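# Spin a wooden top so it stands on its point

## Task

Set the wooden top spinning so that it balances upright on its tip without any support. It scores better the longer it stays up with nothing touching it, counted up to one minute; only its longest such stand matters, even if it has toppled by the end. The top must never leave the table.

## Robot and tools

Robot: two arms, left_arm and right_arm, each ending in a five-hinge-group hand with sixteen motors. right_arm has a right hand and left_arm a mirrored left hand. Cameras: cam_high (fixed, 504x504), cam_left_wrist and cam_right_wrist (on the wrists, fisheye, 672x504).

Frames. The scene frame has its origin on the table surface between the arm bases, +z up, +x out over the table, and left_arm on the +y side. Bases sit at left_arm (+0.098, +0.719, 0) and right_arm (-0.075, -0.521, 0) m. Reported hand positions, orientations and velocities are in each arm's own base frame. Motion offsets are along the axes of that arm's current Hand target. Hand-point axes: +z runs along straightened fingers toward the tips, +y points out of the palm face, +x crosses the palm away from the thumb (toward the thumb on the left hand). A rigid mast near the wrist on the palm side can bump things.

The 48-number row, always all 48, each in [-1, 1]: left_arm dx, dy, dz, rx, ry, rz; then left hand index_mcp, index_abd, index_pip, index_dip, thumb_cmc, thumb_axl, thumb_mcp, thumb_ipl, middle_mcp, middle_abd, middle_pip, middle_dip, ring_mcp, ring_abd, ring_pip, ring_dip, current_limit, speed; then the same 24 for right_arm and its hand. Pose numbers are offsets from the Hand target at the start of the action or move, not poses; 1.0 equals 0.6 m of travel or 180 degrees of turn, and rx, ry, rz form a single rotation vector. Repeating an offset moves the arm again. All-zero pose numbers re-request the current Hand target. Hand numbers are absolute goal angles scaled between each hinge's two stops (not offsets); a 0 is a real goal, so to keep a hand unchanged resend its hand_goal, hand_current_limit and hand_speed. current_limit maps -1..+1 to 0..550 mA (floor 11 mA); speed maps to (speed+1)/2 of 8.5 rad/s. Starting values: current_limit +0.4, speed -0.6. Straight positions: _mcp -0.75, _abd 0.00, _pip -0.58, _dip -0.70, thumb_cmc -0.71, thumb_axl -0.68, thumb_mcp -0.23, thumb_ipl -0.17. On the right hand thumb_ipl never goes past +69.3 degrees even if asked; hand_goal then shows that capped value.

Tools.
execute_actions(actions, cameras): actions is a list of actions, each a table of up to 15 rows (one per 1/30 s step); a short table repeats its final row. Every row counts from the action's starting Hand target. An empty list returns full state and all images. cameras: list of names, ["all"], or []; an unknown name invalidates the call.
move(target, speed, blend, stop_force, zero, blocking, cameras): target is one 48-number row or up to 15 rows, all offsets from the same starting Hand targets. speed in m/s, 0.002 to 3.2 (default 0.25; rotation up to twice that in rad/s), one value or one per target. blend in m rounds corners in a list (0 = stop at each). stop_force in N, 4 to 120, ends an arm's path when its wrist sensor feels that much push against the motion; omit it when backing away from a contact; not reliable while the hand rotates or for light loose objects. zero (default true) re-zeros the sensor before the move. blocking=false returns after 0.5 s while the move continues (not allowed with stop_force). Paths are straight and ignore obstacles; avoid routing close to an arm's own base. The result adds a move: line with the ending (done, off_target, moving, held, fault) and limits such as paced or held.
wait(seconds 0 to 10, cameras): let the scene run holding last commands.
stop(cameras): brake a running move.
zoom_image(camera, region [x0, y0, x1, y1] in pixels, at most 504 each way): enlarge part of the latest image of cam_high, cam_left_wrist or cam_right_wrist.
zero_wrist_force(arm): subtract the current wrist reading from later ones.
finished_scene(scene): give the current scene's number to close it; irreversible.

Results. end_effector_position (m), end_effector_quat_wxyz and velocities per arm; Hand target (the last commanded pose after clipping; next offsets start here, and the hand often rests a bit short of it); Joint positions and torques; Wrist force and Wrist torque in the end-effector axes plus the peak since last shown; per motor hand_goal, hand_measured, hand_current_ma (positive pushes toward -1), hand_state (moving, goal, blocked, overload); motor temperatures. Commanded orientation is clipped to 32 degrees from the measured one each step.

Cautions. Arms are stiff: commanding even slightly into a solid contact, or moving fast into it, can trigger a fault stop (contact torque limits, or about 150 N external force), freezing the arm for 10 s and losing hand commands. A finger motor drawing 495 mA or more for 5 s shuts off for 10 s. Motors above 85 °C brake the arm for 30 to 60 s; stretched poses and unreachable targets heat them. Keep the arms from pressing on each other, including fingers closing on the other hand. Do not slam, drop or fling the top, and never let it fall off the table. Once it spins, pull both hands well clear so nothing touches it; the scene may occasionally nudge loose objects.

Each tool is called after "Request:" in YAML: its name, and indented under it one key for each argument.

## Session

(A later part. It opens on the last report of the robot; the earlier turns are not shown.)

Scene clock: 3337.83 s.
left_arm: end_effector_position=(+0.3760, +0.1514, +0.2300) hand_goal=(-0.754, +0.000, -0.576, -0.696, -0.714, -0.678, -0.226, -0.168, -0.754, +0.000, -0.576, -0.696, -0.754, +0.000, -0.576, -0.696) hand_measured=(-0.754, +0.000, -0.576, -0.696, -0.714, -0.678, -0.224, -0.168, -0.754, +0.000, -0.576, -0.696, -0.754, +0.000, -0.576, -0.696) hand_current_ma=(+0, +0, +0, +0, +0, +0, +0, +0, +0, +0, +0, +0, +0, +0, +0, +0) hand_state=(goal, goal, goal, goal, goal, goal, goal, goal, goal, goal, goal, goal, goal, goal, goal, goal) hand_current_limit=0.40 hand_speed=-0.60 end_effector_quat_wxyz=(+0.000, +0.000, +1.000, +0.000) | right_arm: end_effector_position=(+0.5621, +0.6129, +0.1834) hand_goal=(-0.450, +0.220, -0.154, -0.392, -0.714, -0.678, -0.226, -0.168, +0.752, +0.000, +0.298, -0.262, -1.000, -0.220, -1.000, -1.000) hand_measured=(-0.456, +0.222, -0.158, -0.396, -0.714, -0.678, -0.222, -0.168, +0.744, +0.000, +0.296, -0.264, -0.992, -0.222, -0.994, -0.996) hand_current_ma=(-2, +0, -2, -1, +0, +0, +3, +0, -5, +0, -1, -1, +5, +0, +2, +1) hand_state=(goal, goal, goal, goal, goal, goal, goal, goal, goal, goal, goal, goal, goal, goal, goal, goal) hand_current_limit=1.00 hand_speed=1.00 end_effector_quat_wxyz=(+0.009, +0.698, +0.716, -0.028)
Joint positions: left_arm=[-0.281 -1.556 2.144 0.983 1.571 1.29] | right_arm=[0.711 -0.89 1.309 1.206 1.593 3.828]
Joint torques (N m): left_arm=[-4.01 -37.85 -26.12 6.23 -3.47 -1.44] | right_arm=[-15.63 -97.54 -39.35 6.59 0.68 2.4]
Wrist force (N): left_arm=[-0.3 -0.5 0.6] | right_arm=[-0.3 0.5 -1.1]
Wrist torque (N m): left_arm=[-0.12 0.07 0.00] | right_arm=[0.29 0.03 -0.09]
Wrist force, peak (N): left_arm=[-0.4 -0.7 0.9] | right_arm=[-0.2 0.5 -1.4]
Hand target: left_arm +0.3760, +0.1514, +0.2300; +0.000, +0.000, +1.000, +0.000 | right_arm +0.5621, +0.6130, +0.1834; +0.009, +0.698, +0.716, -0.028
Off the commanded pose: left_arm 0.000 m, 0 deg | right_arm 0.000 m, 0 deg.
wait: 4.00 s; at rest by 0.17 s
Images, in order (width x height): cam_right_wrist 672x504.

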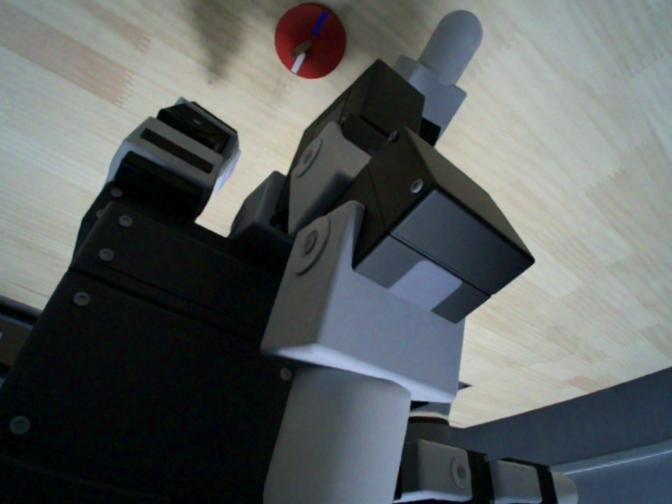

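Request:
move:
  target: [0,0,0,0,0,0,-0.754,0,-0.576,-0.696,-0.714,-0.678,-0.226,-0.168,-0.754,0,-0.576,-0.696,-0.754,0,-0.576,-0.696,0.4,-0.6,0.0807,-0.0257,-0.0095,-0.0364,-0.076,0.002,-0.754,0.285,-0.576,-0.696,-0.714,-0.678,-0.226,-0.168,0.753,0,0.299,-0.261,-0.754,-0.285,-0.576,-0.696,0.4,-0.7]
  speed: 0.1
  cameras: ["cam_right_wrist"]

Request:
zoom_image:
  camera: "cam_right_wrist"
  region: [260, 0, 370, 110]

Scene clock: 3431.37 s.
left_arm: end_effector_position=(+0.3760, +0.1514, +0.2300) hand_goal=(-0.754, +0.000, -0.576, -0.696, -0.714, -0.678, -0.226, -0.168, -0.754, +0.000, -0.576, -0.696, -0.754, +0.000, -0.576, -0.696) hand_measured=(-0.754, +0.000, -0.576, -0.696, -0.714, -0.678, -0.224, -0.168, -0.754, +0.000, -0.576, -0.696, -0.754, +0.000, -0.576, -0.696) hand_current_ma=(+0, +0, +0, +0, +0, +0, +0, +0, +0, +0, +0, +0, +0, +0, +0, +0) hand_state=(goal, goal, goal, goal, goal, goal, goal, goal, goal, goal, goal, goal, goal, goal, goal, goal) hand_current_limit=0.40 hand_speed=-0.60 end_effector_quat_wxyz=(+0.000, +0.000, +1.000, +0.000) | right_arm: end_effector_position=(+0.5454, +0.6613, +0.1870) hand_goal=(-0.754, +0.284, -0.576, -0.696, -0.714, -0.678, -0.226, -0.168, +0.752, +0.000, +0.298, -0.262, -0.754, -0.286, -0.576, -0.696) hand_measured=(-0.752, +0.282, -0.574, -0.694, -0.714, -0.678, -0.222, -0.168, +0.744, +0.000, +0.296, -0.264, -0.754, -0.280, -0.578, -0.698) hand_current_ma=(+1, -1, +1, +1, +0, +0, +3, +0, -5, +0, -1, -1, +0, +2, -1, -1) hand_state=(goal, goal, goal, goal, goal, goal, goal, goal, goal, goal, goal, goal, goal, goal, goal, goal) hand_current_limit=0.40 hand_speed=-0.70 end_effector_quat_wxyz=(+0.134, +0.690, +0.708, -0.070)
Joint positions: left_arm=[-0.281 -1.556 2.144 0.983 1.571 1.29] | right_arm=[0.84 -0.769 1.159 1.337 1.832 3.976]
Joint torques (N m): left_arm=[-1.69 -39.02 -26.43 6.43 -3.43 -1.26] | right_arm=[-14.99 -101.37 -27.85 1.08 -0.15 -4.31]
Wrist force (N): left_arm=[-0.2 -0.2 0.7] | right_arm=[-0.1 0.3 -0.9]
Wrist torque (N m): left_arm=[-0.09 0.07 0.00] | right_arm=[0.18 -0.03 0.28]
Wrist force, peak (N): left_arm=[-0.2 -0.6 1.3] | right_arm=[-0.8 0.9 -1.7]
Hand target: left_arm +0.3760, +0.1514, +0.2300; +0.000, +0.000, +1.000, +0.000 | right_arm +0.5455, +0.6612, +0.1870; +0.134, +0.690, +0.708, -0.070
Off the commanded pose: left_arm 0.000 m, 0 deg | right_arm 0.000 m, 0 deg.
move: done
Images, in order (width x height): cam_right_wrist 672x504.

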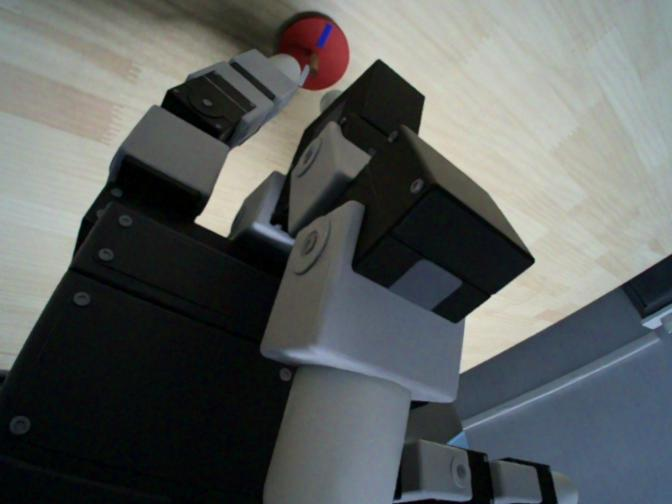

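Scaled by 4.582 from the camera's 672x504 image, which has a finer 960x720 frame.

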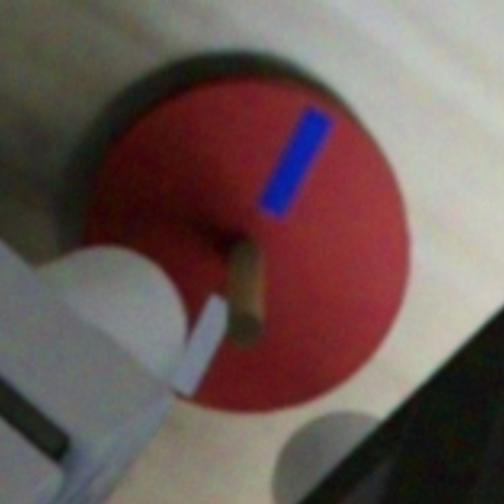

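Request:
move:
  target:
    - [0,0,0,0,0,0,-0.754,0,-0.576,-0.696,-0.714,-0.678,-0.226,-0.168,-0.754,0,-0.576,-0.696,-0.754,0,-0.576,-0.696,0.4,-0.6,-0.0093,0.013,0.009,0.0169,0.0139,0,-0.754,0.285,-0.576,-0.696,-0.714,-0.678,-0.226,-0.168,0.753,0,0.299,-0.261,-0.754,-0.285,-0.576,-0.696,0.4,-0.7]
    - [0,0,0,0,0,0,-0.754,0,-0.576,-0.696,-0.714,-0.678,-0.226,-0.168,-0.754,0,-0.576,-0.696,-0.754,0,-0.576,-0.696,0.4,-0.6,-0.0023,0.009,0.0832,0.0169,0.0139,0,-0.754,0.285,-0.576,-0.696,-0.714,-0.678,-0.226,-0.168,0.753,0,0.299,-0.261,-0.754,-0.285,-0.576,-0.696,0.4,-0.7]
  speed: 0.05
  cameras: ["cam_right_wrist"]

Request:
zoom_image:
  camera: "cam_right_wrist"
  region: [265, 30, 365, 130]

Request:
zoom_image:
  camera: "cam_right_wrist"
  region: [290, 70, 340, 120]

Scene clock: 3449.33 s.
left_arm: end_effector_position=(+0.3760, +0.1514, +0.2300) hand_goal=(-0.754, +0.000, -0.576, -0.696, -0.714, -0.678, -0.226, -0.168, -0.754, +0.000, -0.576, -0.696, -0.754, +0.000, -0.576, -0.696) hand_measured=(-0.754, +0.000, -0.576, -0.696, -0.714, -0.678, -0.224, -0.168, -0.754, +0.000, -0.576, -0.696, -0.754, +0.000, -0.576, -0.696) hand_current_ma=(+0, +0, +0, +0, +0, +0, +0, +0, +0, +0, +0, +0, +0, +0, +0, +0) hand_state=(goal, goal, goal, goal, goal, goal, goal, goal, goal, goal, goal, goal, goal, goal, goal, goal) hand_current_limit=0.40 hand_speed=-0.60 end_effector_quat_wxyz=(+0.000, +0.000, +1.000, +0.000) | right_arm: end_effector_position=(+0.5556, +0.6458, +0.1399) hand_goal=(-0.754, +0.284, -0.576, -0.696, -0.714, -0.678, -0.226, -0.168, +0.752, +0.000, +0.298, -0.262, -0.754, -0.286, -0.576, -0.696) hand_measured=(-0.752, +0.282, -0.574, -0.694, -0.714, -0.678, -0.222, -0.168, +0.744, +0.000, +0.296, -0.264, -0.754, -0.280, -0.578, -0.698) hand_current_ma=(+1, -1, +1, +1, +0, +0, +3, +0, -5, +0, -1, -1, +0, +2, -1, -1) hand_state=(goal, goal, goal, goal, goal, goal, goal, goal, goal, goal, goal, goal, goal, goal, goal, goal) hand_current_limit=0.40 hand_speed=-0.70 end_effector_quat_wxyz=(+0.100, +0.695, +0.709, -0.074) end_effector_velocity=(+0.000, +0.000, +0.001) end_effector_angular_velocity=(-0.003, +0.002, +0.001)
Joint positions: left_arm=[-0.281 -1.556 2.144 0.983 1.571 1.29] | right_arm=[0.801 -0.756 1.206 1.272 1.769 3.938]
Joint velocities: left_arm=[within noise] | right_arm=[0 0 -0.002 0.006 0.001 -0.001]
Joint torques (N m): left_arm=[-1.74 -41.34 -26.03 6.45 -3.73 -0.74] | right_arm=[-1.21 -104.85 -38.08 7.51 2.56 -1.91]
Wrist force (N): left_arm=[-0.2 -0.2 0.7] | right_arm=[-0.5 1.0 -1.5]
Wrist torque (N m): left_arm=[-0.10 0.07 -0.01] | right_arm=[0.34 0.03 0.27]
Wrist force, peak (N): left_arm=[-0.7 -0.4 1.1] | right_arm=[-0.7 0.1 -2.0]
Hand target: left_arm +0.3760, +0.1514, +0.2300; +0.000, +0.000, +1.000, +0.000 | right_arm +0.5555, +0.6459, +0.1402; +0.100, +0.695, +0.709, -0.074
Off the commanded pose: left_arm 0.000 m, 0 deg | right_arm 0.000 m, 0 deg.
move: done
Images, in order (width x height): cam_right_wrist 672x504.

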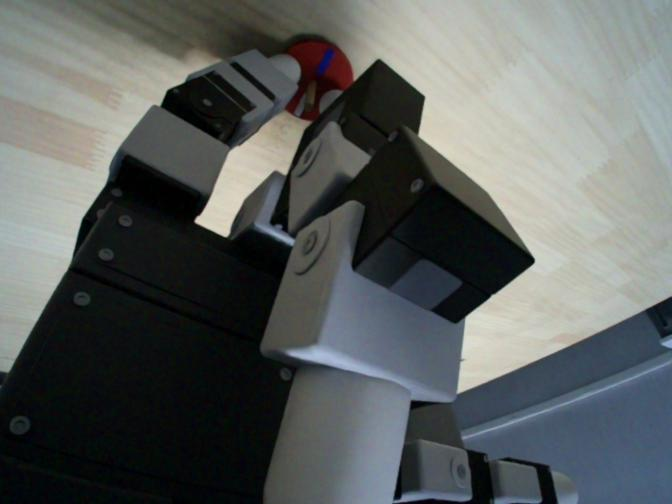

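Scaled by 5.040 from the camera's 672x504 image, which has a finer 960x720 frame.

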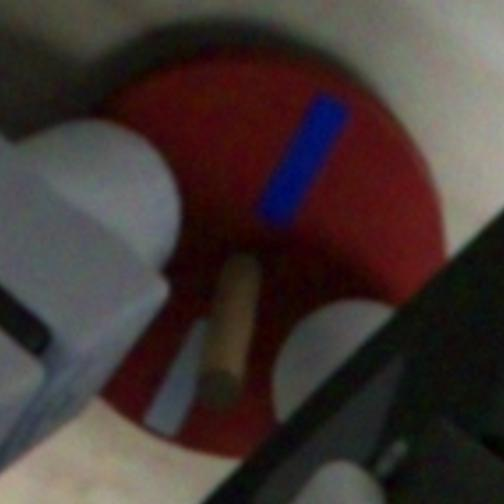

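Scaled by 10.080 from the camera's 672x504 image, which has a finer 960x720 frame.

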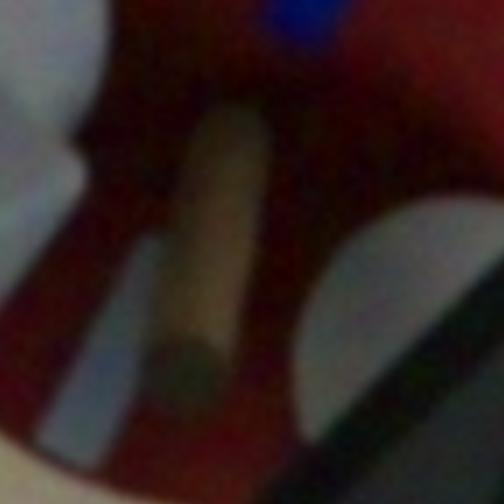

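Request:
execute_actions:
  actions:
    - [[0,0,0,0,0,0,-0.754,0,-0.576,-0.696,-0.714,-0.678,-0.226,-0.168,-0.754,0,-0.576,-0.696,-0.754,0,-0.576,-0.696,0.4,-0.6,-0.001,-0.0007,0,0,0,0,-0.754,0.335,-0.576,-0.696,-0.714,-0.678,-0.226,-0.168,0.753,0,0.299,-0.261,-0.754,-0.335,-0.576,-0.696,0.4,-0.9],[0,0,0,0,0,0,-0.754,0,-0.576,-0.696,-0.714,-0.678,-0.226,-0.168,-0.754,0,-0.576,-0.696,-0.754,0,-0.576,-0.696,0.4,-0.6,-0.002,-0.0013,0,0,0,0,-0.754,0.335,-0.576,-0.696,-0.714,-0.678,-0.226,-0.168,0.753,0,0.299,-0.261,-0.754,-0.335,-0.576,-0.696,0.4,-0.9]]

Request:
move:
  target: [0,0,0,0,0,0,-0.754,0,-0.576,-0.696,-0.714,-0.678,-0.226,-0.168,-0.754,0,-0.576,-0.696,-0.754,0,-0.576,-0.696,0.4,-0.6,0,0,0.016,0,0,0,-0.754,0.335,-0.576,-0.696,-0.714,-0.678,-0.226,-0.168,0.753,0,0.299,-0.261,-0.754,-0.335,-0.576,-0.696,0.4,-0.9]
  speed: 0.004
  stop_force: 4
  cameras: ["cam_right_wrist"]

Request:
zoom_image:
  camera: "cam_right_wrist"
  region: [290, 70, 340, 120]

Scene clock: 3467.23 s.
left_arm: end_effector_position=(+0.3760, +0.1514, +0.2300) hand_goal=(-0.754, +0.000, -0.576, -0.696, -0.714, -0.678, -0.226, -0.168, -0.754, +0.000, -0.576, -0.696, -0.754, +0.000, -0.576, -0.696) hand_measured=(-0.754, +0.000, -0.576, -0.696, -0.714, -0.678, -0.224, -0.168, -0.754, +0.000, -0.576, -0.696, -0.754, +0.000, -0.576, -0.696) hand_current_ma=(+0, +0, +0, +0, +0, +0, +0, +0, +0, +0, +0, +0, +0, +0, +0, +0) hand_state=(goal, goal, goal, goal, goal, goal, goal, goal, goal, goal, goal, goal, goal, goal, goal, goal) hand_current_limit=0.40 hand_speed=-0.60 end_effector_quat_wxyz=(+0.000, +0.000, +1.000, +0.000) | right_arm: end_effector_position=(+0.5548, +0.6447, +0.1405) hand_goal=(-0.754, +0.334, -0.576, -0.696, -0.714, -0.678, -0.226, -0.168, +0.752, +0.000, +0.298, -0.262, -0.754, -0.336, -0.576, -0.696) hand_measured=(-0.752, +0.330, -0.574, -0.694, -0.714, -0.678, -0.222, -0.168, +0.744, +0.000, +0.296, -0.264, -0.754, -0.328, -0.578, -0.698) hand_current_ma=(+1, -1, +1, +1, +0, +0, +3, +0, -5, +0, -1, -1, +0, +4, -1, -1) hand_state=(goal, goal, goal, goal, goal, goal, goal, goal, goal, goal, goal, goal, goal, goal, goal, goal) hand_current_limit=0.40 hand_speed=-0.90 end_effector_quat_wxyz=(+0.100, +0.695, +0.709, -0.074)
Joint positions: left_arm=[-0.281 -1.556 2.144 0.983 1.571 1.29] | right_arm=[0.801 -0.759 1.21 1.271 1.769 3.937]
Joint torques (N m): left_arm=[-1.56 -38.57 -26.43 6.58 -3.95 -0.96] | right_arm=[-17.62 -73.37 -38.86 4.06 2.68 -4.08]
Wrist force (N): left_arm=[-0.2 -0.5 0.9] | right_arm=[-0.1 -0.1 -1.5]
Wrist torque (N m): left_arm=[-0.14 0.07 0.00] | right_arm=[0.20 -0.01 0.27]
Wrist force, peak (N): left_arm=[-0.3 -0.4 1.1] | right_arm=[-0.6 0.6 -1.5]
Hand target: left_arm +0.3760, +0.1514, +0.2300; +0.000, +0.000, +1.000, +0.000 | right_arm +0.5548, +0.6447, +0.1405; +0.100, +0.695, +0.709, -0.074
Off the commanded pose: left_arm 0.000 m, 0 deg | right_arm 0.000 m, 0 deg.
Step readings (end_effector_position of left_arm | right_arm):
0: (+0.3760, +0.1514, +0.2300) | (+0.5555, +0.6459, +0.1402)
1: (+0.3760, +0.1514, +0.2300) | (+0.5555, +0.6459, +0.1403)
2: (+0.3760, +0.1514, +0.2300) | (+0.5554, +0.6458, +0.1404)
4: (+0.3760, +0.1514, +0.2300) | (+0.5548, +0.6451, +0.1406)
8: (+0.3760, +0.1514, +0.2300) | (+0.5545, +0.6448, +0.1406)
15: (+0.3760, +0.1514, +0.2300) | (+0.5547, +0.6448, +0.1406)

Scene clock: 3469.57 s.
left_arm: end_effector_position=(+0.3760, +0.1514, +0.2300) hand_goal=(-0.754, +0.000, -0.576, -0.696, -0.714, -0.678, -0.226, -0.168, -0.754, +0.000, -0.576, -0.696, -0.754, +0.000, -0.576, -0.696) hand_measured=(-0.754, +0.000, -0.576, -0.696, -0.714, -0.678, -0.224, -0.168, -0.754, +0.000, -0.576, -0.696, -0.754, +0.000, -0.576, -0.696) hand_current_ma=(+0, +0, +0, +0, +0, +0, +0, +0, +0, +0, +0, +0, +0, +0, +0, +0) hand_state=(goal, goal, goal, goal, goal, goal, goal, goal, goal, goal, goal, goal, goal, goal, goal, goal) hand_current_limit=0.40 hand_speed=-0.60 end_effector_quat_wxyz=(+0.000, +0.000, +1.000, +0.000) | right_arm: end_effector_position=(+0.5550, +0.6434, +0.1351) hand_goal=(-0.754, +0.334, -0.576, -0.696, -0.714, -0.678, -0.226, -0.168, +0.752, +0.000, +0.298, -0.262, -0.754, -0.336, -0.576, -0.696) hand_measured=(-0.750, +0.330, -0.574, -0.694, -0.714, -0.678, -0.222, -0.168, +0.744, +0.000, +0.296, -0.264, -0.754, -0.330, -0.578, -0.698) hand_current_ma=(+1, -1, +1, +1, +0, +0, +3, +0, -5, +0, -1, -1, +0, +3, +0, -1) hand_state=(goal, goal, goal, goal, goal, goal, goal, goal, goal, goal, goal, goal, goal, goal, goal, goal) hand_current_limit=0.40 hand_speed=-0.90 end_effector_quat_wxyz=(+0.100, +0.695, +0.709, -0.074)
Joint positions: left_arm=[-0.281 -1.556 2.144 0.983 1.571 1.29] | right_arm=[0.8 -0.756 1.216 1.262 1.77 3.936]
Joint torques (N m): left_arm=[-2.21 -41.95 -26.78 6.05 -3.56 -1.23] | right_arm=[-4.68 -93.16 -36.46 6.49 2.04 -1.09]
Wrist force (N): left_arm=[-0.1 -0.2 0.8] | right_arm=[0.6 0.5 -6.5]
Wrist torque (N m): left_arm=[-0.10 0.05 0.01] | right_arm=[0.65 0.11 0.34]
Wrist force, peak (N): left_arm=[-0.2 -0.4 1.2] | right_arm=[0.0 0.9 -8.5]
Hand target: left_arm +0.3760, +0.1514, +0.2300; +0.000, +0.000, +1.000, +0.000 | right_arm +0.5550, +0.6434, +0.1352; +0.100, +0.695, +0.709, -0.074 (not the last commanded pose)
Off the commanded pose: left_arm 0.000 m, 0 deg | right_arm 0.004 m, 0 deg.
move: contact (right_arm)
Images, in order (width x height): cam_right_wrist 672x504.

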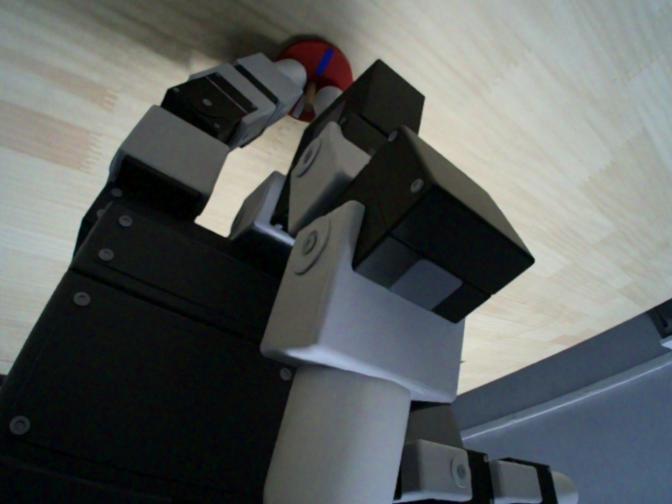

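Scaled by 10.080 from the camera's 672x504 image, which has a finer 960x720 frame.

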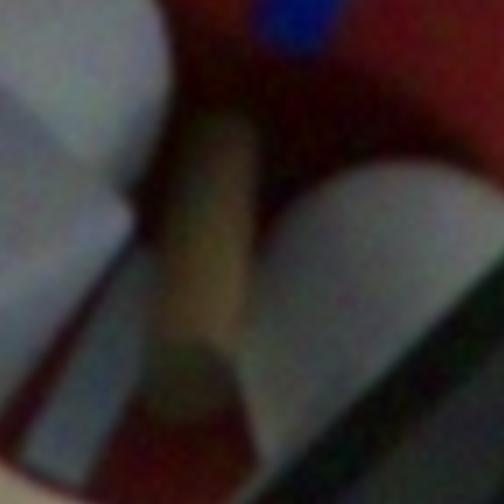

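Request:
execute_actions:
  actions:
    - [[0,0,0,0,0,0,-0.754,0,-0.576,-0.696,-0.714,-0.678,-0.226,-0.168,-0.754,0,-0.576,-0.696,-0.754,0,-0.576,-0.696,0.4,-0.6,0,0,-0.0007,0,0,0,-0.754,0.335,-0.576,-0.696,-0.714,-0.678,-0.226,-0.168,0.753,0,0.299,-0.261,-0.754,-0.335,-0.576,-0.696,0.4,-0.9],[0,0,0,0,0,0,-0.754,0,-0.576,-0.696,-0.714,-0.678,-0.226,-0.168,-0.754,0,-0.576,-0.696,-0.754,0,-0.576,-0.696,0.4,-0.6,0,0,-0.0007,0,0,0,-0.754,0.335,-0.576,-0.696,-0.714,-0.678,-0.226,-0.168,0.753,0,0.299,-0.261,-0.754,-0.335,-0.576,-0.696,0.4,-0.9],[0,0,0,0,0,0,-0.754,0,-0.576,-0.696,-0.714,-0.678,-0.226,-0.168,-0.754,0,-0.576,-0.696,-0.754,0,-0.576,-0.696,0.4,-0.6,0,0,-0.0007,0,0,0,-0.754,0.335,-0.576,-0.696,-0.714,-0.678,-0.226,-0.168,0.753,0,0.299,-0.261,-0.754,-0.335,-0.576,-0.696,0.4,-0.9],[0,0,0,0,0,0,-0.754,0,-0.576,-0.696,-0.714,-0.678,-0.226,-0.168,-0.754,0,-0.576,-0.696,-0.754,0,-0.576,-0.696,0.4,-0.6,0,0,-0.0007,0,0,0,-0.754,0.42,-0.576,-0.696,-0.714,-0.678,-0.226,-0.168,0.753,0,0.299,-0.261,-0.754,-0.42,-0.576,-0.696,0.4,-0.9]]
    - [[0,0,0,0,0,0,-0.754,0,-0.576,-0.696,-0.714,-0.678,-0.226,-0.168,-0.754,0,-0.576,-0.696,-0.754,0,-0.576,-0.696,0.4,-0.6,0,0,0,0,0,0,-0.754,0.42,-0.576,-0.696,-0.714,-0.678,-0.226,-0.168,0.753,0,0.299,-0.261,-0.754,-0.42,-0.576,-0.696,0.4,-0.9]]
  cameras: ["cam_right_wrist"]

Request:
zoom_image:
  camera: "cam_right_wrist"
  region: [290, 70, 340, 120]

Scene clock: 3479.60 s.
left_arm: end_effector_position=(+0.3760, +0.1514, +0.2300) hand_goal=(-0.754, +0.000, -0.576, -0.696, -0.714, -0.678, -0.226, -0.168, -0.754, +0.000, -0.576, -0.696, -0.754, +0.000, -0.576, -0.696) hand_measured=(-0.754, +0.000, -0.576, -0.696, -0.714, -0.678, -0.224, -0.168, -0.754, +0.000, -0.576, -0.696, -0.754, +0.000, -0.576, -0.696) hand_current_ma=(+0, +0, +0, +0, +0, +0, +0, +0, +0, +0, +0, +0, +0, +0, +0, +0) hand_state=(goal, goal, goal, goal, goal, goal, goal, goal, goal, goal, goal, goal, goal, goal, goal, goal) hand_current_limit=0.40 hand_speed=-0.60 end_effector_quat_wxyz=(+0.000, +0.000, +1.000, +0.000) | right_arm: end_effector_position=(+0.5550, +0.6435, +0.1356) hand_goal=(-0.754, +0.420, -0.576, -0.696, -0.714, -0.678, -0.226, -0.168, +0.752, +0.000, +0.298, -0.262, -0.754, -0.420, -0.576, -0.696) hand_measured=(-0.750, +0.356, -0.574, -0.694, -0.714, -0.678, -0.222, -0.168, +0.744, +0.000, +0.296, -0.264, -0.754, -0.354, -0.578, -0.698) hand_current_ma=(+1, -96, +1, +1, +0, +0, +3, +0, -5, +0, -1, -1, +0, +101, +0, -1) hand_state=(goal, blocked, goal, goal, goal, goal, goal, goal, goal, goal, goal, goal, goal, blocked, goal, goal) hand_current_limit=0.40 hand_speed=-0.90 end_effector_quat_wxyz=(+0.100, +0.695, +0.709, -0.074)
Joint positions: left_arm=[-0.281 -1.556 2.144 0.983 1.571 1.29] | right_arm=[0.8 -0.757 1.215 1.263 1.77 3.936]
Joint torques (N m): left_arm=[-5.65 -40.3 -27.12 6.34 -3.42 -0.91] | right_arm=[17.98 -105.13 -32.16 1.45 -0.52 2.8]
Wrist force (N): left_arm=[-0.2 -0.5 0.7] | right_arm=[-0.2 0.4 -1.0]
Wrist torque (N m): left_arm=[-0.13 0.07 0.00] | right_arm=[0.23 0.00 0.28]
Wrist force, peak (N): left_arm=[-0.3 -0.3 1.3] | right_arm=[-0.2 0.7 -7.7]
Hand target: left_arm +0.3760, +0.1514, +0.2300; +0.000, +0.000, +1.000, +0.000 | right_arm +0.5550, +0.6435, +0.1356; +0.100, +0.695, +0.709, -0.074
Off the commanded pose: left_arm 0.000 m, 0 deg | right_arm 0.000 m, 0 deg.
Step readings (end_effector_position of left_arm | right_arm):
0: (+0.3760, +0.1514, +0.2300) | (+0.5550, +0.6434, +0.1352)
1: (+0.3760, +0.1514, +0.2300) | (+0.5550, +0.6434, +0.1352)
2: (+0.3760, +0.1514, +0.2300) | (+0.5550, +0.6434, +0.1353)
4: (+0.3760, +0.1514, +0.2300) | (+0.5550, +0.6435, +0.1355)
8: (+0.3760, +0.1514, +0.2300) | (+0.5550, +0.6435, +0.1356)
15: (+0.3760, +0.1514, +0.2300) | (+0.5550, +0.6435, +0.1356)
16: (+0.3760, +0.1514, +0.2300) | (+0.5550, +0.6435, +0.1356)
17: (+0.3760, +0.1514, +0.2300) | (+0.5550, +0.6435, +0.1356)
19: (+0.3760, +0.1514, +0.2300) | (+0.5550, +0.6435, +0.1356)
23: (+0.3760, +0.1514, +0.2300) | (+0.5550, +0.6435, +0.1356)
30: (+0.3760, +0.1514, +0.2300) | (+0.5550, +0.6435, +0.1356)
Images, in order (width x height): cam_right_wrist 672x504.

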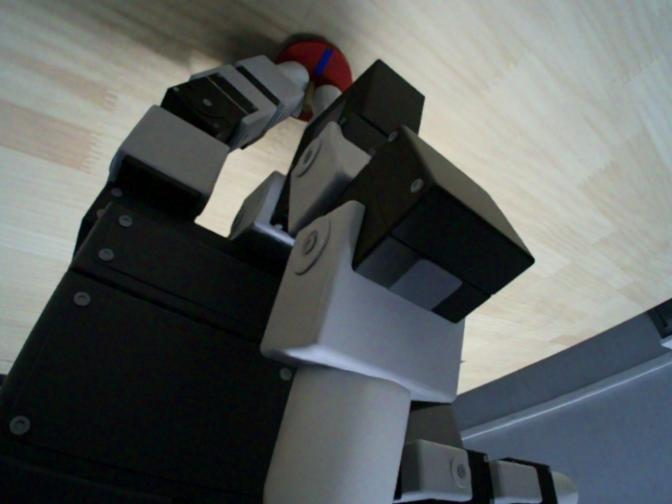

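Scaled by 10.080 from the camera's 672x504 image, which has a finer 960x720 frame.

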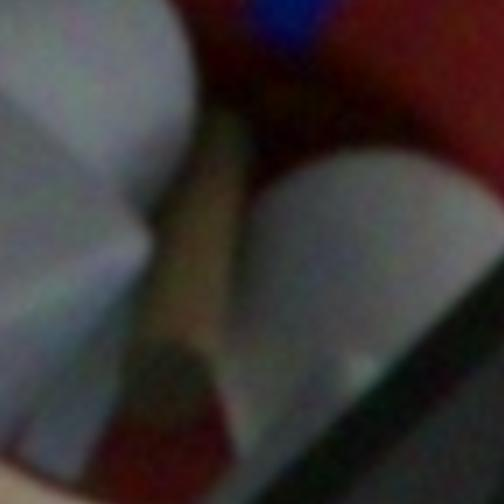

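Request:
move:
  target:
    - [0,0,0,0,0,0,-0.754,0,-0.576,-0.696,-0.714,-0.678,-0.226,-0.168,-0.754,0,-0.576,-0.696,-0.754,0,-0.576,-0.696,0.4,-0.6,-0.0033,0.0005,-0.013,0,0,0,-0.754,0.425,-0.576,-0.696,-0.714,-0.678,-0.226,-0.168,0.753,0,0.299,-0.261,-0.754,-0.425,-0.576,-0.696,0.4,-0.9]
    - [0,0,0,0,0,0,-0.754,0,-0.576,-0.696,-0.714,-0.678,-0.226,-0.168,-0.754,0,-0.576,-0.696,-0.754,0,-0.576,-0.696,0.4,-0.6,-0.0439,0.0063,0.0055,0.0107,0.0787,-0.0017,-0.754,0.425,-0.576,-0.696,-0.714,-0.678,-0.226,-0.168,0.753,0,0.299,-0.261,-0.754,-0.425,-0.576,-0.696,0.4,-0.9]
  speed: 0.04
  cameras: ["cam_right_wrist"]

Request:
zoom_image:
  camera: "cam_right_wrist"
  region: [290, 70, 340, 120]

Request:
zoom_image:
  camera: "cam_right_wrist"
  region: [265, 30, 365, 130]

Scene clock: 3508.17 s.
left_arm: end_effector_position=(+0.3760, +0.1514, +0.2300) hand_goal=(-0.754, +0.000, -0.576, -0.696, -0.714, -0.678, -0.226, -0.168, -0.754, +0.000, -0.576, -0.696, -0.754, +0.000, -0.576, -0.696) hand_measured=(-0.754, +0.000, -0.576, -0.696, -0.714, -0.678, -0.224, -0.168, -0.754, +0.000, -0.576, -0.696, -0.754, +0.000, -0.576, -0.696) hand_current_ma=(+0, +0, +0, +0, +0, +0, +0, +0, +0, +0, +0, +0, +0, +0, +0, +0) hand_state=(goal, goal, goal, goal, goal, goal, goal, goal, goal, goal, goal, goal, goal, goal, goal, goal) hand_current_limit=0.40 hand_speed=-0.60 end_effector_quat_wxyz=(+0.000, +0.000, +1.000, +0.000) | right_arm: end_effector_position=(+0.5594, +0.6171, +0.1390) hand_goal=(-0.754, +0.424, -0.576, -0.696, -0.714, -0.678, -0.226, -0.168, +0.752, +0.000, +0.298, -0.262, -0.754, -0.426, -0.576, -0.696) hand_measured=(-0.750, +0.356, -0.574, -0.694, -0.714, -0.678, -0.222, -0.168, +0.744, +0.000, +0.296, -0.264, -0.754, -0.354, -0.578, -0.698) hand_current_ma=(+1, -105, +1, +1, +0, +0, +3, +0, -5, +0, -1, -1, +0, +115, +0, -1) hand_state=(goal, blocked, goal, goal, goal, goal, goal, goal, goal, goal, goal, goal, goal, blocked, goal, goal) hand_current_limit=0.40 hand_speed=-0.90 end_effector_quat_wxyz=(+0.000, +0.698, +0.716, +0.000) end_effector_velocity=(+0.000, +0.000, +0.002) end_effector_angular_velocity=(-0.005, -0.002, +0.000)
Joint positions: left_arm=[-0.281 -1.556 2.144 0.983 1.571 1.29] | right_arm=[0.711 -0.881 1.369 1.083 1.57 3.827]
Joint velocities: left_arm=[within noise] | right_arm=[0.001 0 -0.003 0.004 0.005 0.001]
Joint torques (N m): left_arm=[-3.25 -40.38 -25.1 6.6 -3.92 -1.08] | right_arm=[19.75 -65.28 -38.33 7.03 2.36 2.2]
Wrist force (N): left_arm=[-0.1 -0.4 0.9] | right_arm=[0.4 0.4 -1.0]
Wrist torque (N m): left_arm=[-0.13 0.06 0.02] | right_arm=[0.26 -0.05 0.28]
Wrist force, peak (N): left_arm=[-0.3 -0.5 1.3] | right_arm=[-1.1 0.7 -1.1]
Hand target: left_arm +0.3760, +0.1514, +0.2300; +0.000, +0.000, +1.000, +0.000 | right_arm +0.5593, +0.6172, +0.1389; +0.000, +0.698, +0.716, +0.000
Off the commanded pose: left_arm 0.000 m, 0 deg | right_arm 0.000 m, 0 deg.
move: done
Images, in order (width x height): cam_right_wrist 672x504.

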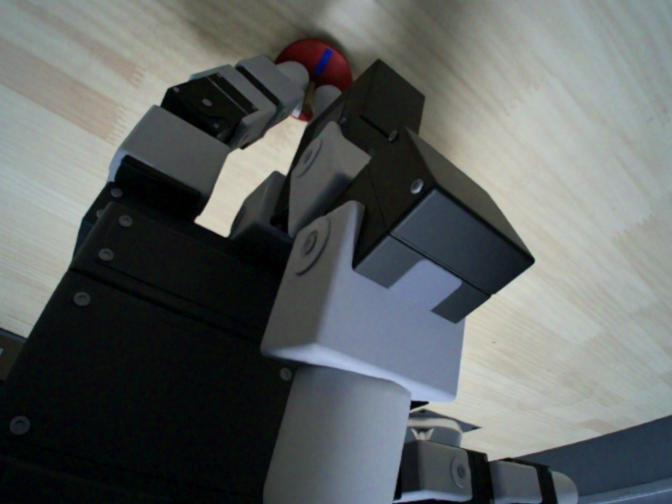

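Scaled by 10.080 from the camera's 672x504 image, which has a finer 960x720 frame.

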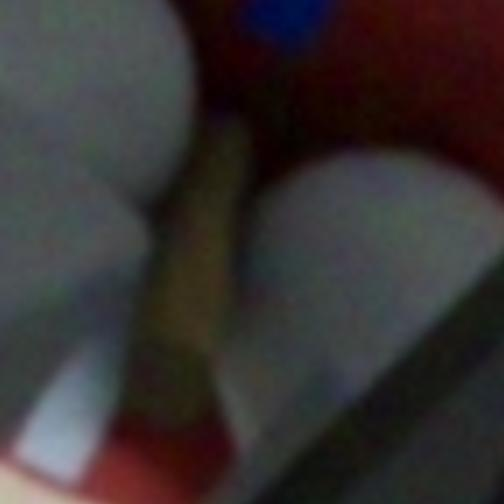

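Scaled by 5.040 from the camera's 672x504 image, which has a finer 960x720 frame.

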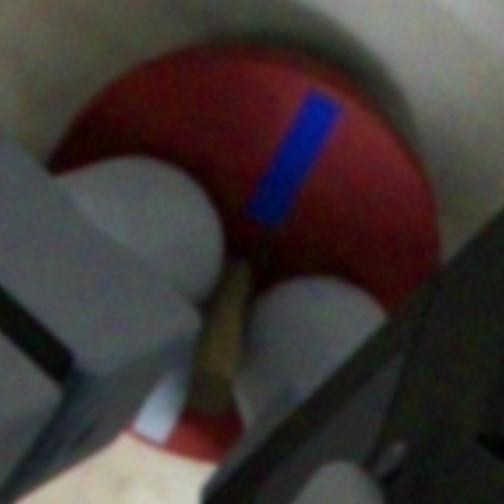

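Request:
zoom_image:
  camera: "cam_right_wrist"
  region: [275, 55, 335, 115]

Scaled by 8.400 from the camera's 672x504 image, which has a finer 960x720 frame.

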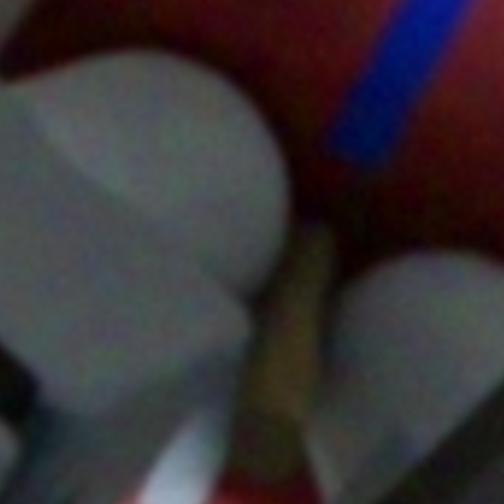

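Request:
execute_actions:
  actions: []
  cameras: ["cam_high", "cam_left_wrist", "cam_right_wrist"]

Request:
zoom_image:
  camera: "cam_high"
  region: [150, 100, 402, 352]

Request:
zoom_image:
  camera: "cam_right_wrist"
  region: [100, 30, 352, 282]

Scene clock: 3860.13 s.
left_arm: end_effector_position=(+0.3760, +0.1514, +0.2300) hand_goal=(-0.754, +0.000, -0.576, -0.696, -0.714, -0.678, -0.226, -0.168, -0.754, +0.000, -0.576, -0.696, -0.754, +0.000, -0.576, -0.696) hand_measured=(-0.754, +0.000, -0.576, -0.696, -0.714, -0.678, -0.224, -0.168, -0.754, +0.000, -0.576, -0.696, -0.754, +0.000, -0.576, -0.696) hand_current_ma=(+0, +0, +0, +0, +0, +0, +0, +0, +0, +0, +0, +0, +0, +0, +0, +0) hand_state=(goal, goal, goal, goal, goal, goal, goal, goal, goal, goal, goal, goal, goal, goal, goal, goal) hand_current_limit=0.40 hand_speed=-0.60 end_effector_quat_wxyz=(+0.000, +0.000, +1.000, +0.000) | right_arm: end_effector_position=(+0.5593, +0.6172, +0.1389) hand_goal=(-0.754, +0.424, -0.576, -0.696, -0.714, -0.678, -0.226, -0.168, +0.752, +0.000, +0.298, -0.262, -0.754, -0.426, -0.576, -0.696) hand_measured=(-0.750, +0.356, -0.574, -0.694, -0.714, -0.678, -0.222, -0.168, +0.744, +0.000, +0.296, -0.264, -0.754, -0.354, -0.578, -0.698) hand_current_ma=(+1, -105, +1, +1, +0, +0, +3, +0, -5, +0, -1, -1, +0, +115, +0, -1) hand_state=(goal, blocked, goal, goal, goal, goal, goal, goal, goal, goal, goal, goal, goal, blocked, goal, goal) hand_current_limit=0.40 hand_speed=-0.90 end_effector_quat_wxyz=(+0.000, +0.698, +0.716, +0.000)
Joint positions: left_arm=[-0.281 -1.556 2.144 0.983 1.571 1.29] | right_arm=[0.711 -0.881 1.369 1.083 1.571 3.827]
Joint velocities: within noise
Joint torques (N m): left_arm=[-4.38 -40.09 -25.76 6.15 -3.67 -1.22] | right_arm=[23.02 -65.75 -37.72 6.46 2.35 3.5]
Motor temperatures (°C): left_arm=[28 34 30 33 30 32] | right_arm=[31 35 24 34 34 29]
Wrist force (N): left_arm=[-0.1 -0.6 0.6] | right_arm=[0.0 0.3 -0.8]
Wrist torque (N m): left_arm=[-0.14 0.04 0.02] | right_arm=[0.22 0.00 0.25]
Wrist force, peak (N): left_arm=[-0.3 -0.8 1.1] | right_arm=[-0.1 0.6 -1.6]
Hand target: left_arm +0.3760, +0.1514, +0.2300; +0.000, +0.000, +1.000, +0.000 | right_arm +0.5593, +0.6172, +0.1389; +0.000, +0.698, +0.716, +0.000
Off the commanded pose: left_arm 0.000 m, 0 deg | right_arm 0.000 m, 0 deg.

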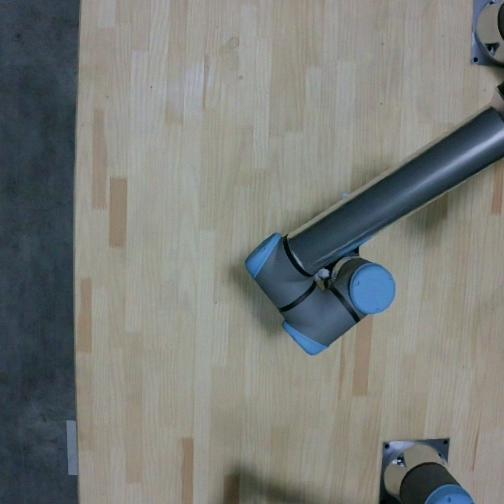

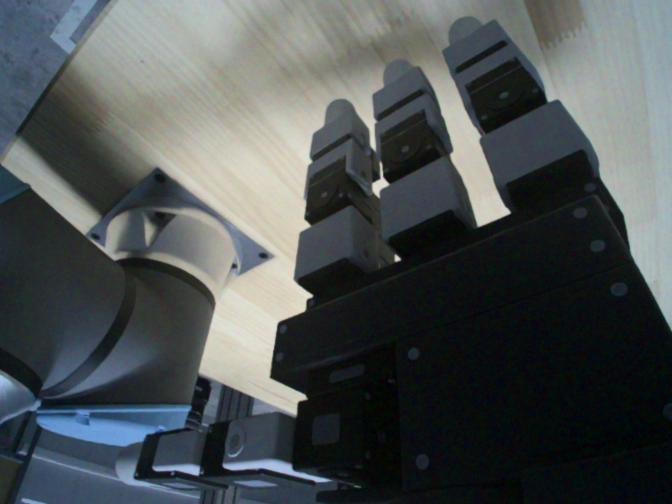

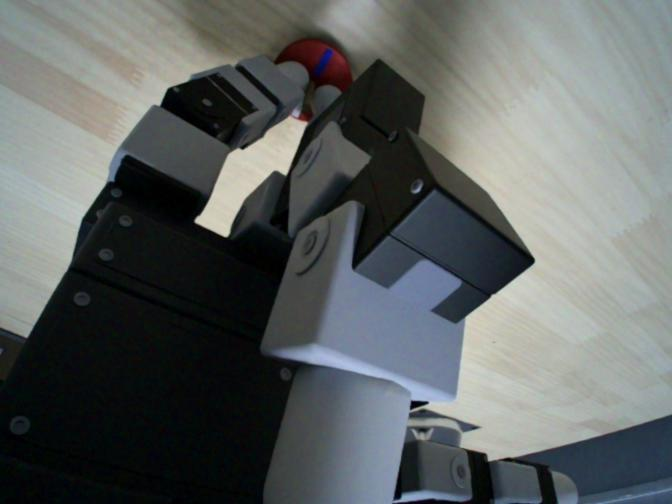

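Scaled by 2.000 from the camera's 504x504 image, which has a finer 720x720 frame.

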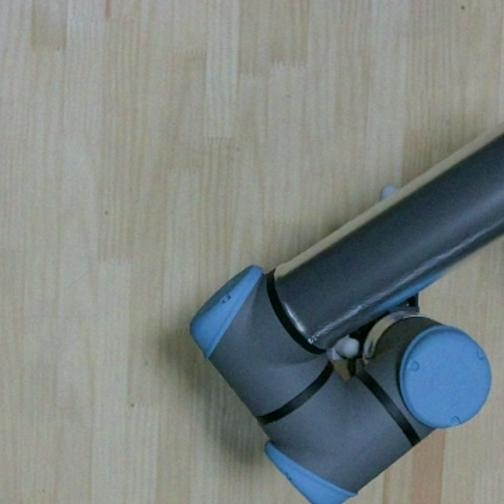

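Scaled by 2.000 from the camera's 672x504 image, which has a finer 960x720 frame.

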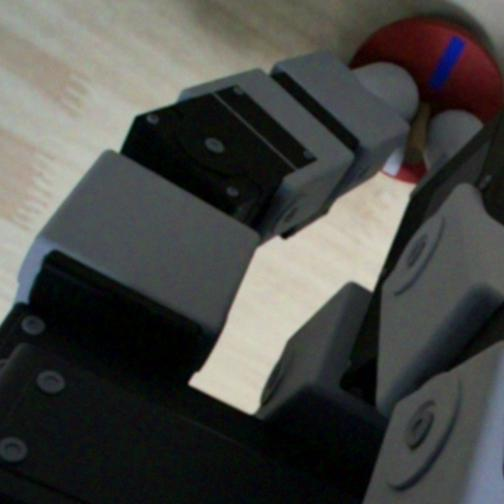

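Request:
execute_actions:
  actions:
    - [[0,0,0,0,0,0,-0.754,0,-0.576,-0.696,-0.714,-0.678,-0.226,-0.168,-0.754,0,-0.576,-0.696,-0.754,0,-0.576,-0.696,0.4,-0.6,0,0,0,0,0,0,-0.764,0.424,-0.588,-0.643,-0.714,-0.678,-0.226,-0.168,0.753,0,0.299,-0.261,-0.743,-0.426,-0.564,-0.749,0.4,-0.95]]
    - [[0,0,0,0,0,0,-0.754,0,-0.576,-0.696,-0.714,-0.678,-0.226,-0.168,-0.754,0,-0.576,-0.696,-0.754,0,-0.576,-0.696,0.4,-0.6,0,0,0,0,0,0,-0.7745,0.424,-0.6,-0.59,-0.714,-0.678,-0.226,-0.168,0.753,0,0.299,-0.261,-0.7325,-0.426,-0.552,-0.802,0.4,-0.95]]
    - [[0,0,0,0,0,0,-0.754,0,-0.576,-0.696,-0.714,-0.678,-0.226,-0.168,-0.754,0,-0.576,-0.696,-0.754,0,-0.576,-0.696,0.4,-0.6,0,0,0,0,0,0,-0.785,0.424,-0.612,-0.536,-0.714,-0.678,-0.226,-0.168,0.753,0,0.299,-0.261,-0.722,-0.426,-0.54,-0.856,0.4,-0.95]]
    - [[0,0,0,0,0,0,-0.754,0,-0.576,-0.696,-0.714,-0.678,-0.226,-0.168,-0.754,0,-0.576,-0.696,-0.754,0,-0.576,-0.696,0.4,-0.6,0,0,0,0,0,0,-0.7955,0.424,-0.6237,-0.483,-0.714,-0.678,-0.226,-0.168,0.753,0,0.299,-0.261,-0.7113,-0.426,-0.5283,-0.909,0.4,-0.95]]
  cameras: ["cam_right_wrist"]

Request:
zoom_image:
  camera: "cam_right_wrist"
  region: [290, 70, 340, 120]

Request:
zoom_image:
  camera: "cam_right_wrist"
  region: [265, 30, 365, 130]

Scene clock: 4066.30 s.
left_arm: end_effector_position=(+0.3760, +0.1514, +0.2300) hand_goal=(-0.754, +0.000, -0.576, -0.696, -0.714, -0.678, -0.226, -0.168, -0.754, +0.000, -0.576, -0.696, -0.754, +0.000, -0.576, -0.696) hand_measured=(-0.754, +0.000, -0.576, -0.696, -0.714, -0.678, -0.224, -0.168, -0.754, +0.000, -0.576, -0.696, -0.754, +0.000, -0.576, -0.696) hand_current_ma=(+0, +0, +0, +0, +0, +0, +0, +0, +0, +0, +0, +0, +0, +0, +0, +0) hand_state=(goal, goal, goal, goal, goal, goal, goal, goal, goal, goal, goal, goal, goal, goal, goal, goal) hand_current_limit=0.40 hand_speed=-0.60 end_effector_quat_wxyz=(+0.000, +0.000, +1.000, +0.000) | right_arm: end_effector_position=(+0.5593, +0.6172, +0.1389) hand_goal=(-0.796, +0.424, -0.624, -0.484, -0.714, -0.678, -0.226, -0.168, +0.752, +0.000, +0.298, -0.262, -0.712, -0.426, -0.528, -0.910) hand_measured=(-0.804, +0.370, -0.630, -0.496, -0.714, -0.678, -0.222, -0.168, +0.744, +0.000, +0.296, -0.264, -0.700, -0.360, -0.522, -0.900) hand_current_ma=(-5, -75, -2, -8, +0, +0, +3, +0, -5, +0, -1, -1, +10, +102, +3, +7) hand_state=(goal, blocked, goal, goal, goal, goal, goal, goal, goal, goal, goal, goal, goal, blocked, goal, goal) hand_current_limit=0.40 hand_speed=-0.95 end_effector_quat_wxyz=(+0.000, +0.698, +0.716, +0.000)
Joint positions: left_arm=[-0.281 -1.556 2.144 0.983 1.571 1.29] | right_arm=[0.711 -0.881 1.369 1.083 1.571 3.827]
Joint torques (N m): left_arm=[-3.23 -40.57 -26.71 6.92 -3.94 -1.47] | right_arm=[22.25 -64.94 -39.08 6.71 2.26 3.53]
Wrist force (N): left_arm=[-0.3 -0.1 0.8] | right_arm=[0.2 0.2 -0.9]
Wrist torque (N m): left_arm=[-0.08 0.08 -0.02] | right_arm=[0.21 -0.04 0.26]
Wrist force, peak (N): left_arm=[-0.4 -0.7 1.1] | right_arm=[0.1 0.6 -1.6]
Hand target: left_arm +0.3760, +0.1514, +0.2300; +0.000, +0.000, +1.000, +0.000 | right_arm +0.5593, +0.6172, +0.1389; +0.000, +0.698, +0.716, +0.000
Off the commanded pose: left_arm 0.000 m, 0 deg | right_arm 0.000 m, 0 deg.
Step readings (end_effector_position of left_arm | right_arm):
0: (+0.3760, +0.1514, +0.2300) | (+0.5593, +0.6172, +0.1389)
1: (+0.3760, +0.1514, +0.2300) | (+0.5593, +0.6172, +0.1389)
2: (+0.3760, +0.1514, +0.2300) | (+0.5593, +0.6172, +0.1389)
4: (+0.3760, +0.1514, +0.2300) | (+0.5593, +0.6172, +0.1389)
8: (+0.3760, +0.1514, +0.2300) | (+0.5593, +0.6172, +0.1389)
15: (+0.3760, +0.1514, +0.2300) | (+0.5593, +0.6172, +0.1389)
16: (+0.3760, +0.1514, +0.2300) | (+0.5593, +0.6172, +0.1389)
17: (+0.3760, +0.1514, +0.2300) | (+0.5593, +0.6172, +0.1389)
19: (+0.3760, +0.1514, +0.2300) | (+0.5593, +0.6172, +0.1389)
23: (+0.3760, +0.1514, +0.2300) | (+0.5593, +0.6172, +0.1389)
30: (+0.3760, +0.1514, +0.2300) | (+0.5593, +0.6172, +0.1389)
31: (+0.3760, +0.1514, +0.2300) | (+0.5593, +0.6172, +0.1389)
32: (+0.3760, +0.1514, +0.2300) | (+0.5593, +0.6172, +0.1389)
34: (+0.3760, +0.1514, +0.2300) | (+0.5593, +0.6172, +0.1389)
38: (+0.3760, +0.1514, +0.2300) | (+0.5593, +0.6172, +0.1389)
45: (+0.3760, +0.1514, +0.2300) | (+0.5593, +0.6172, +0.1389)
46: (+0.3760, +0.1514, +0.2300) | (+0.5593, +0.6172, +0.1389)
47: (+0.3760, +0.1514, +0.2300) | (+0.5593, +0.6172, +0.1389)
49: (+0.3760, +0.1514, +0.2300) | (+0.5593, +0.6172, +0.1389)
53: (+0.3760, +0.1514, +0.2300) | (+0.5593, +0.6172, +0.1389)
60: (+0.3760, +0.1514, +0.2300) | (+0.5593, +0.6172, +0.1389)
Images, in order (width x height): cam_right_wrist 672x504.

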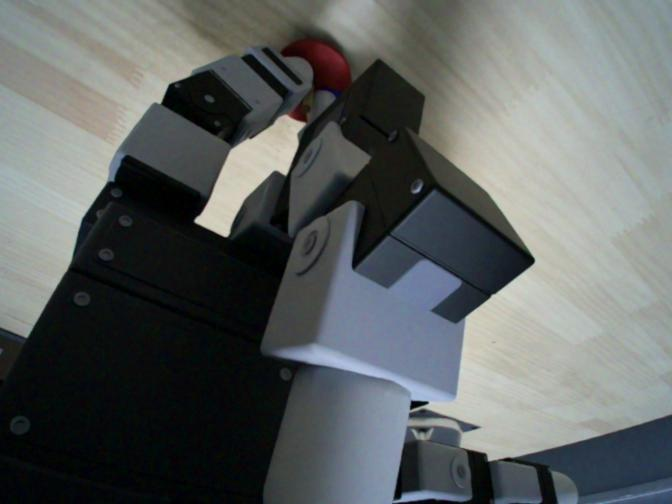

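Scaled by 10.080 from the camera's 672x504 image, which has a finer 960x720 frame.

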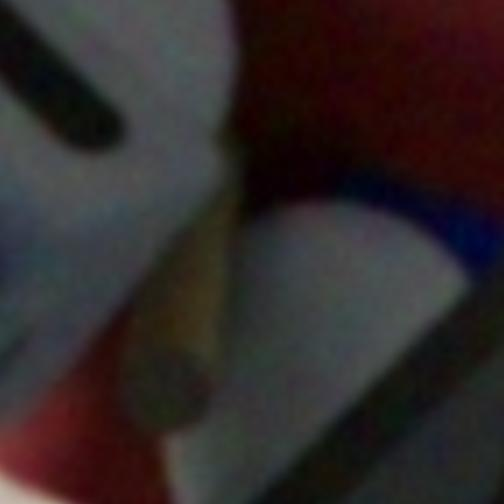

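Scaled by 5.040 from the camera's 672x504 image, which has a finer 960x720 frame.

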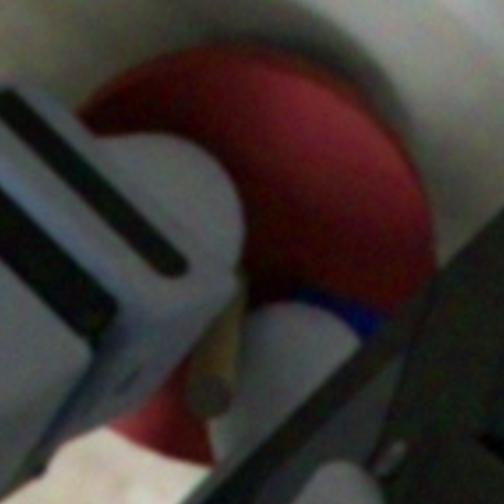

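Request:
move:
  target: [0,0,0,0,0,0,-0.754,0,-0.576,-0.696,-0.714,-0.678,-0.226,-0.168,-0.754,0,-0.576,-0.696,-0.754,0,-0.576,-0.696,0.4,-0.6,0,0,0.022,0,0,0,-0.7955,0.424,-0.6237,-0.483,-0.714,-0.678,-0.226,-0.168,0.753,0,0.299,-0.261,-0.7113,-0.426,-0.5283,-0.909,0.4,-0.95]
  speed: 0.004
  stop_force: 4
  cameras: ["cam_right_wrist"]

Request:
zoom_image:
  camera: "cam_right_wrist"
  region: [290, 70, 340, 120]

Scene clock: 4080.30 s.
left_arm: end_effector_position=(+0.3760, +0.1514, +0.2300) hand_goal=(-0.754, +0.000, -0.576, -0.696, -0.714, -0.678, -0.226, -0.168, -0.754, +0.000, -0.576, -0.696, -0.754, +0.000, -0.576, -0.696) hand_measured=(-0.754, +0.000, -0.576, -0.696, -0.714, -0.678, -0.224, -0.168, -0.754, +0.000, -0.576, -0.696, -0.754, +0.000, -0.576, -0.696) hand_current_ma=(+0, +0, +0, +0, +0, +0, +0, +0, +0, +0, +0, +0, +0, +0, +0, +0) hand_state=(goal, goal, goal, goal, goal, goal, goal, goal, goal, goal, goal, goal, goal, goal, goal, goal) hand_current_limit=0.40 hand_speed=-0.60 end_effector_quat_wxyz=(+0.000, +0.000, +1.000, +0.000) | right_arm: end_effector_position=(+0.5593, +0.6172, +0.1294) hand_goal=(-0.796, +0.424, -0.624, -0.484, -0.714, -0.678, -0.226, -0.168, +0.752, +0.000, +0.298, -0.262, -0.712, -0.426, -0.528, -0.910) hand_measured=(-0.806, +0.370, -0.630, -0.488, -0.714, -0.678, -0.222, -0.168, +0.744, +0.000, +0.296, -0.264, -0.698, -0.360, -0.522, -0.904) hand_current_ma=(-6, -75, -2, -1, +0, +0, +3, +0, -5, +0, -1, -1, +13, +101, +3, +3) hand_state=(goal, blocked, goal, goal, goal, goal, goal, goal, goal, goal, goal, goal, goal, blocked, goal, goal) hand_current_limit=0.40 hand_speed=-0.95 end_effector_quat_wxyz=(+0.000, +0.698, +0.716, +0.000)
Joint positions: left_arm=[-0.281 -1.556 2.144 0.983 1.571 1.29] | right_arm=[0.711 -0.873 1.374 1.07 1.571 3.827]
Joint torques (N m): left_arm=[-2.03 -40.18 -25.9 6.24 -3.71 -1.07] | right_arm=[22.96 -90.63 -34.1 6.02 2.16 3.59]
Wrist force (N): left_arm=[-0.4 -0.5 0.7] | right_arm=[-0.4 0.1 -6.1]
Wrist torque (N m): left_arm=[-0.13 0.09 -0.02] | right_arm=[0.63 0.14 0.19]
Wrist force, peak (N): left_arm=[-0.3 -0.6 1.1] | right_arm=[-0.5 0.4 -7.2]
Hand target: left_arm +0.3760, +0.1514, +0.2300; +0.000, +0.000, +1.000, +0.000 | right_arm +0.5593, +0.6172, +0.1295; +0.000, +0.698, +0.716, +0.000 (not the last commanded pose)
Off the commanded pose: left_arm 0.000 m, 0 deg | right_arm 0.004 m, 0 deg.
move: contact (right_arm)
Images, in order (width x height): cam_right_wrist 672x504.

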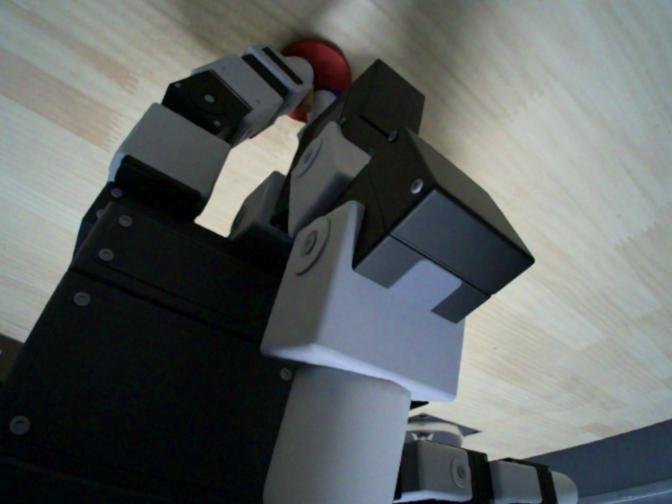

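Scaled by 10.080 from the camera's 672x504 image, which has a finer 960x720 frame.

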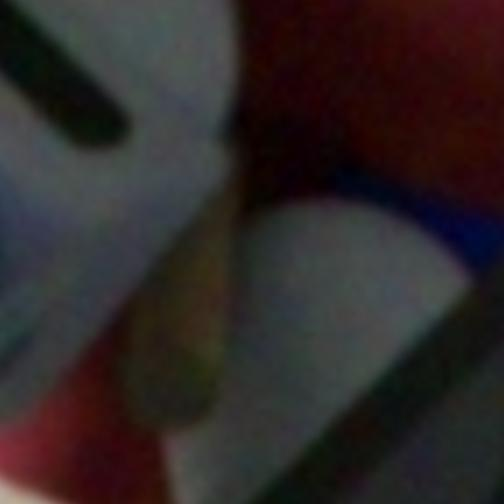

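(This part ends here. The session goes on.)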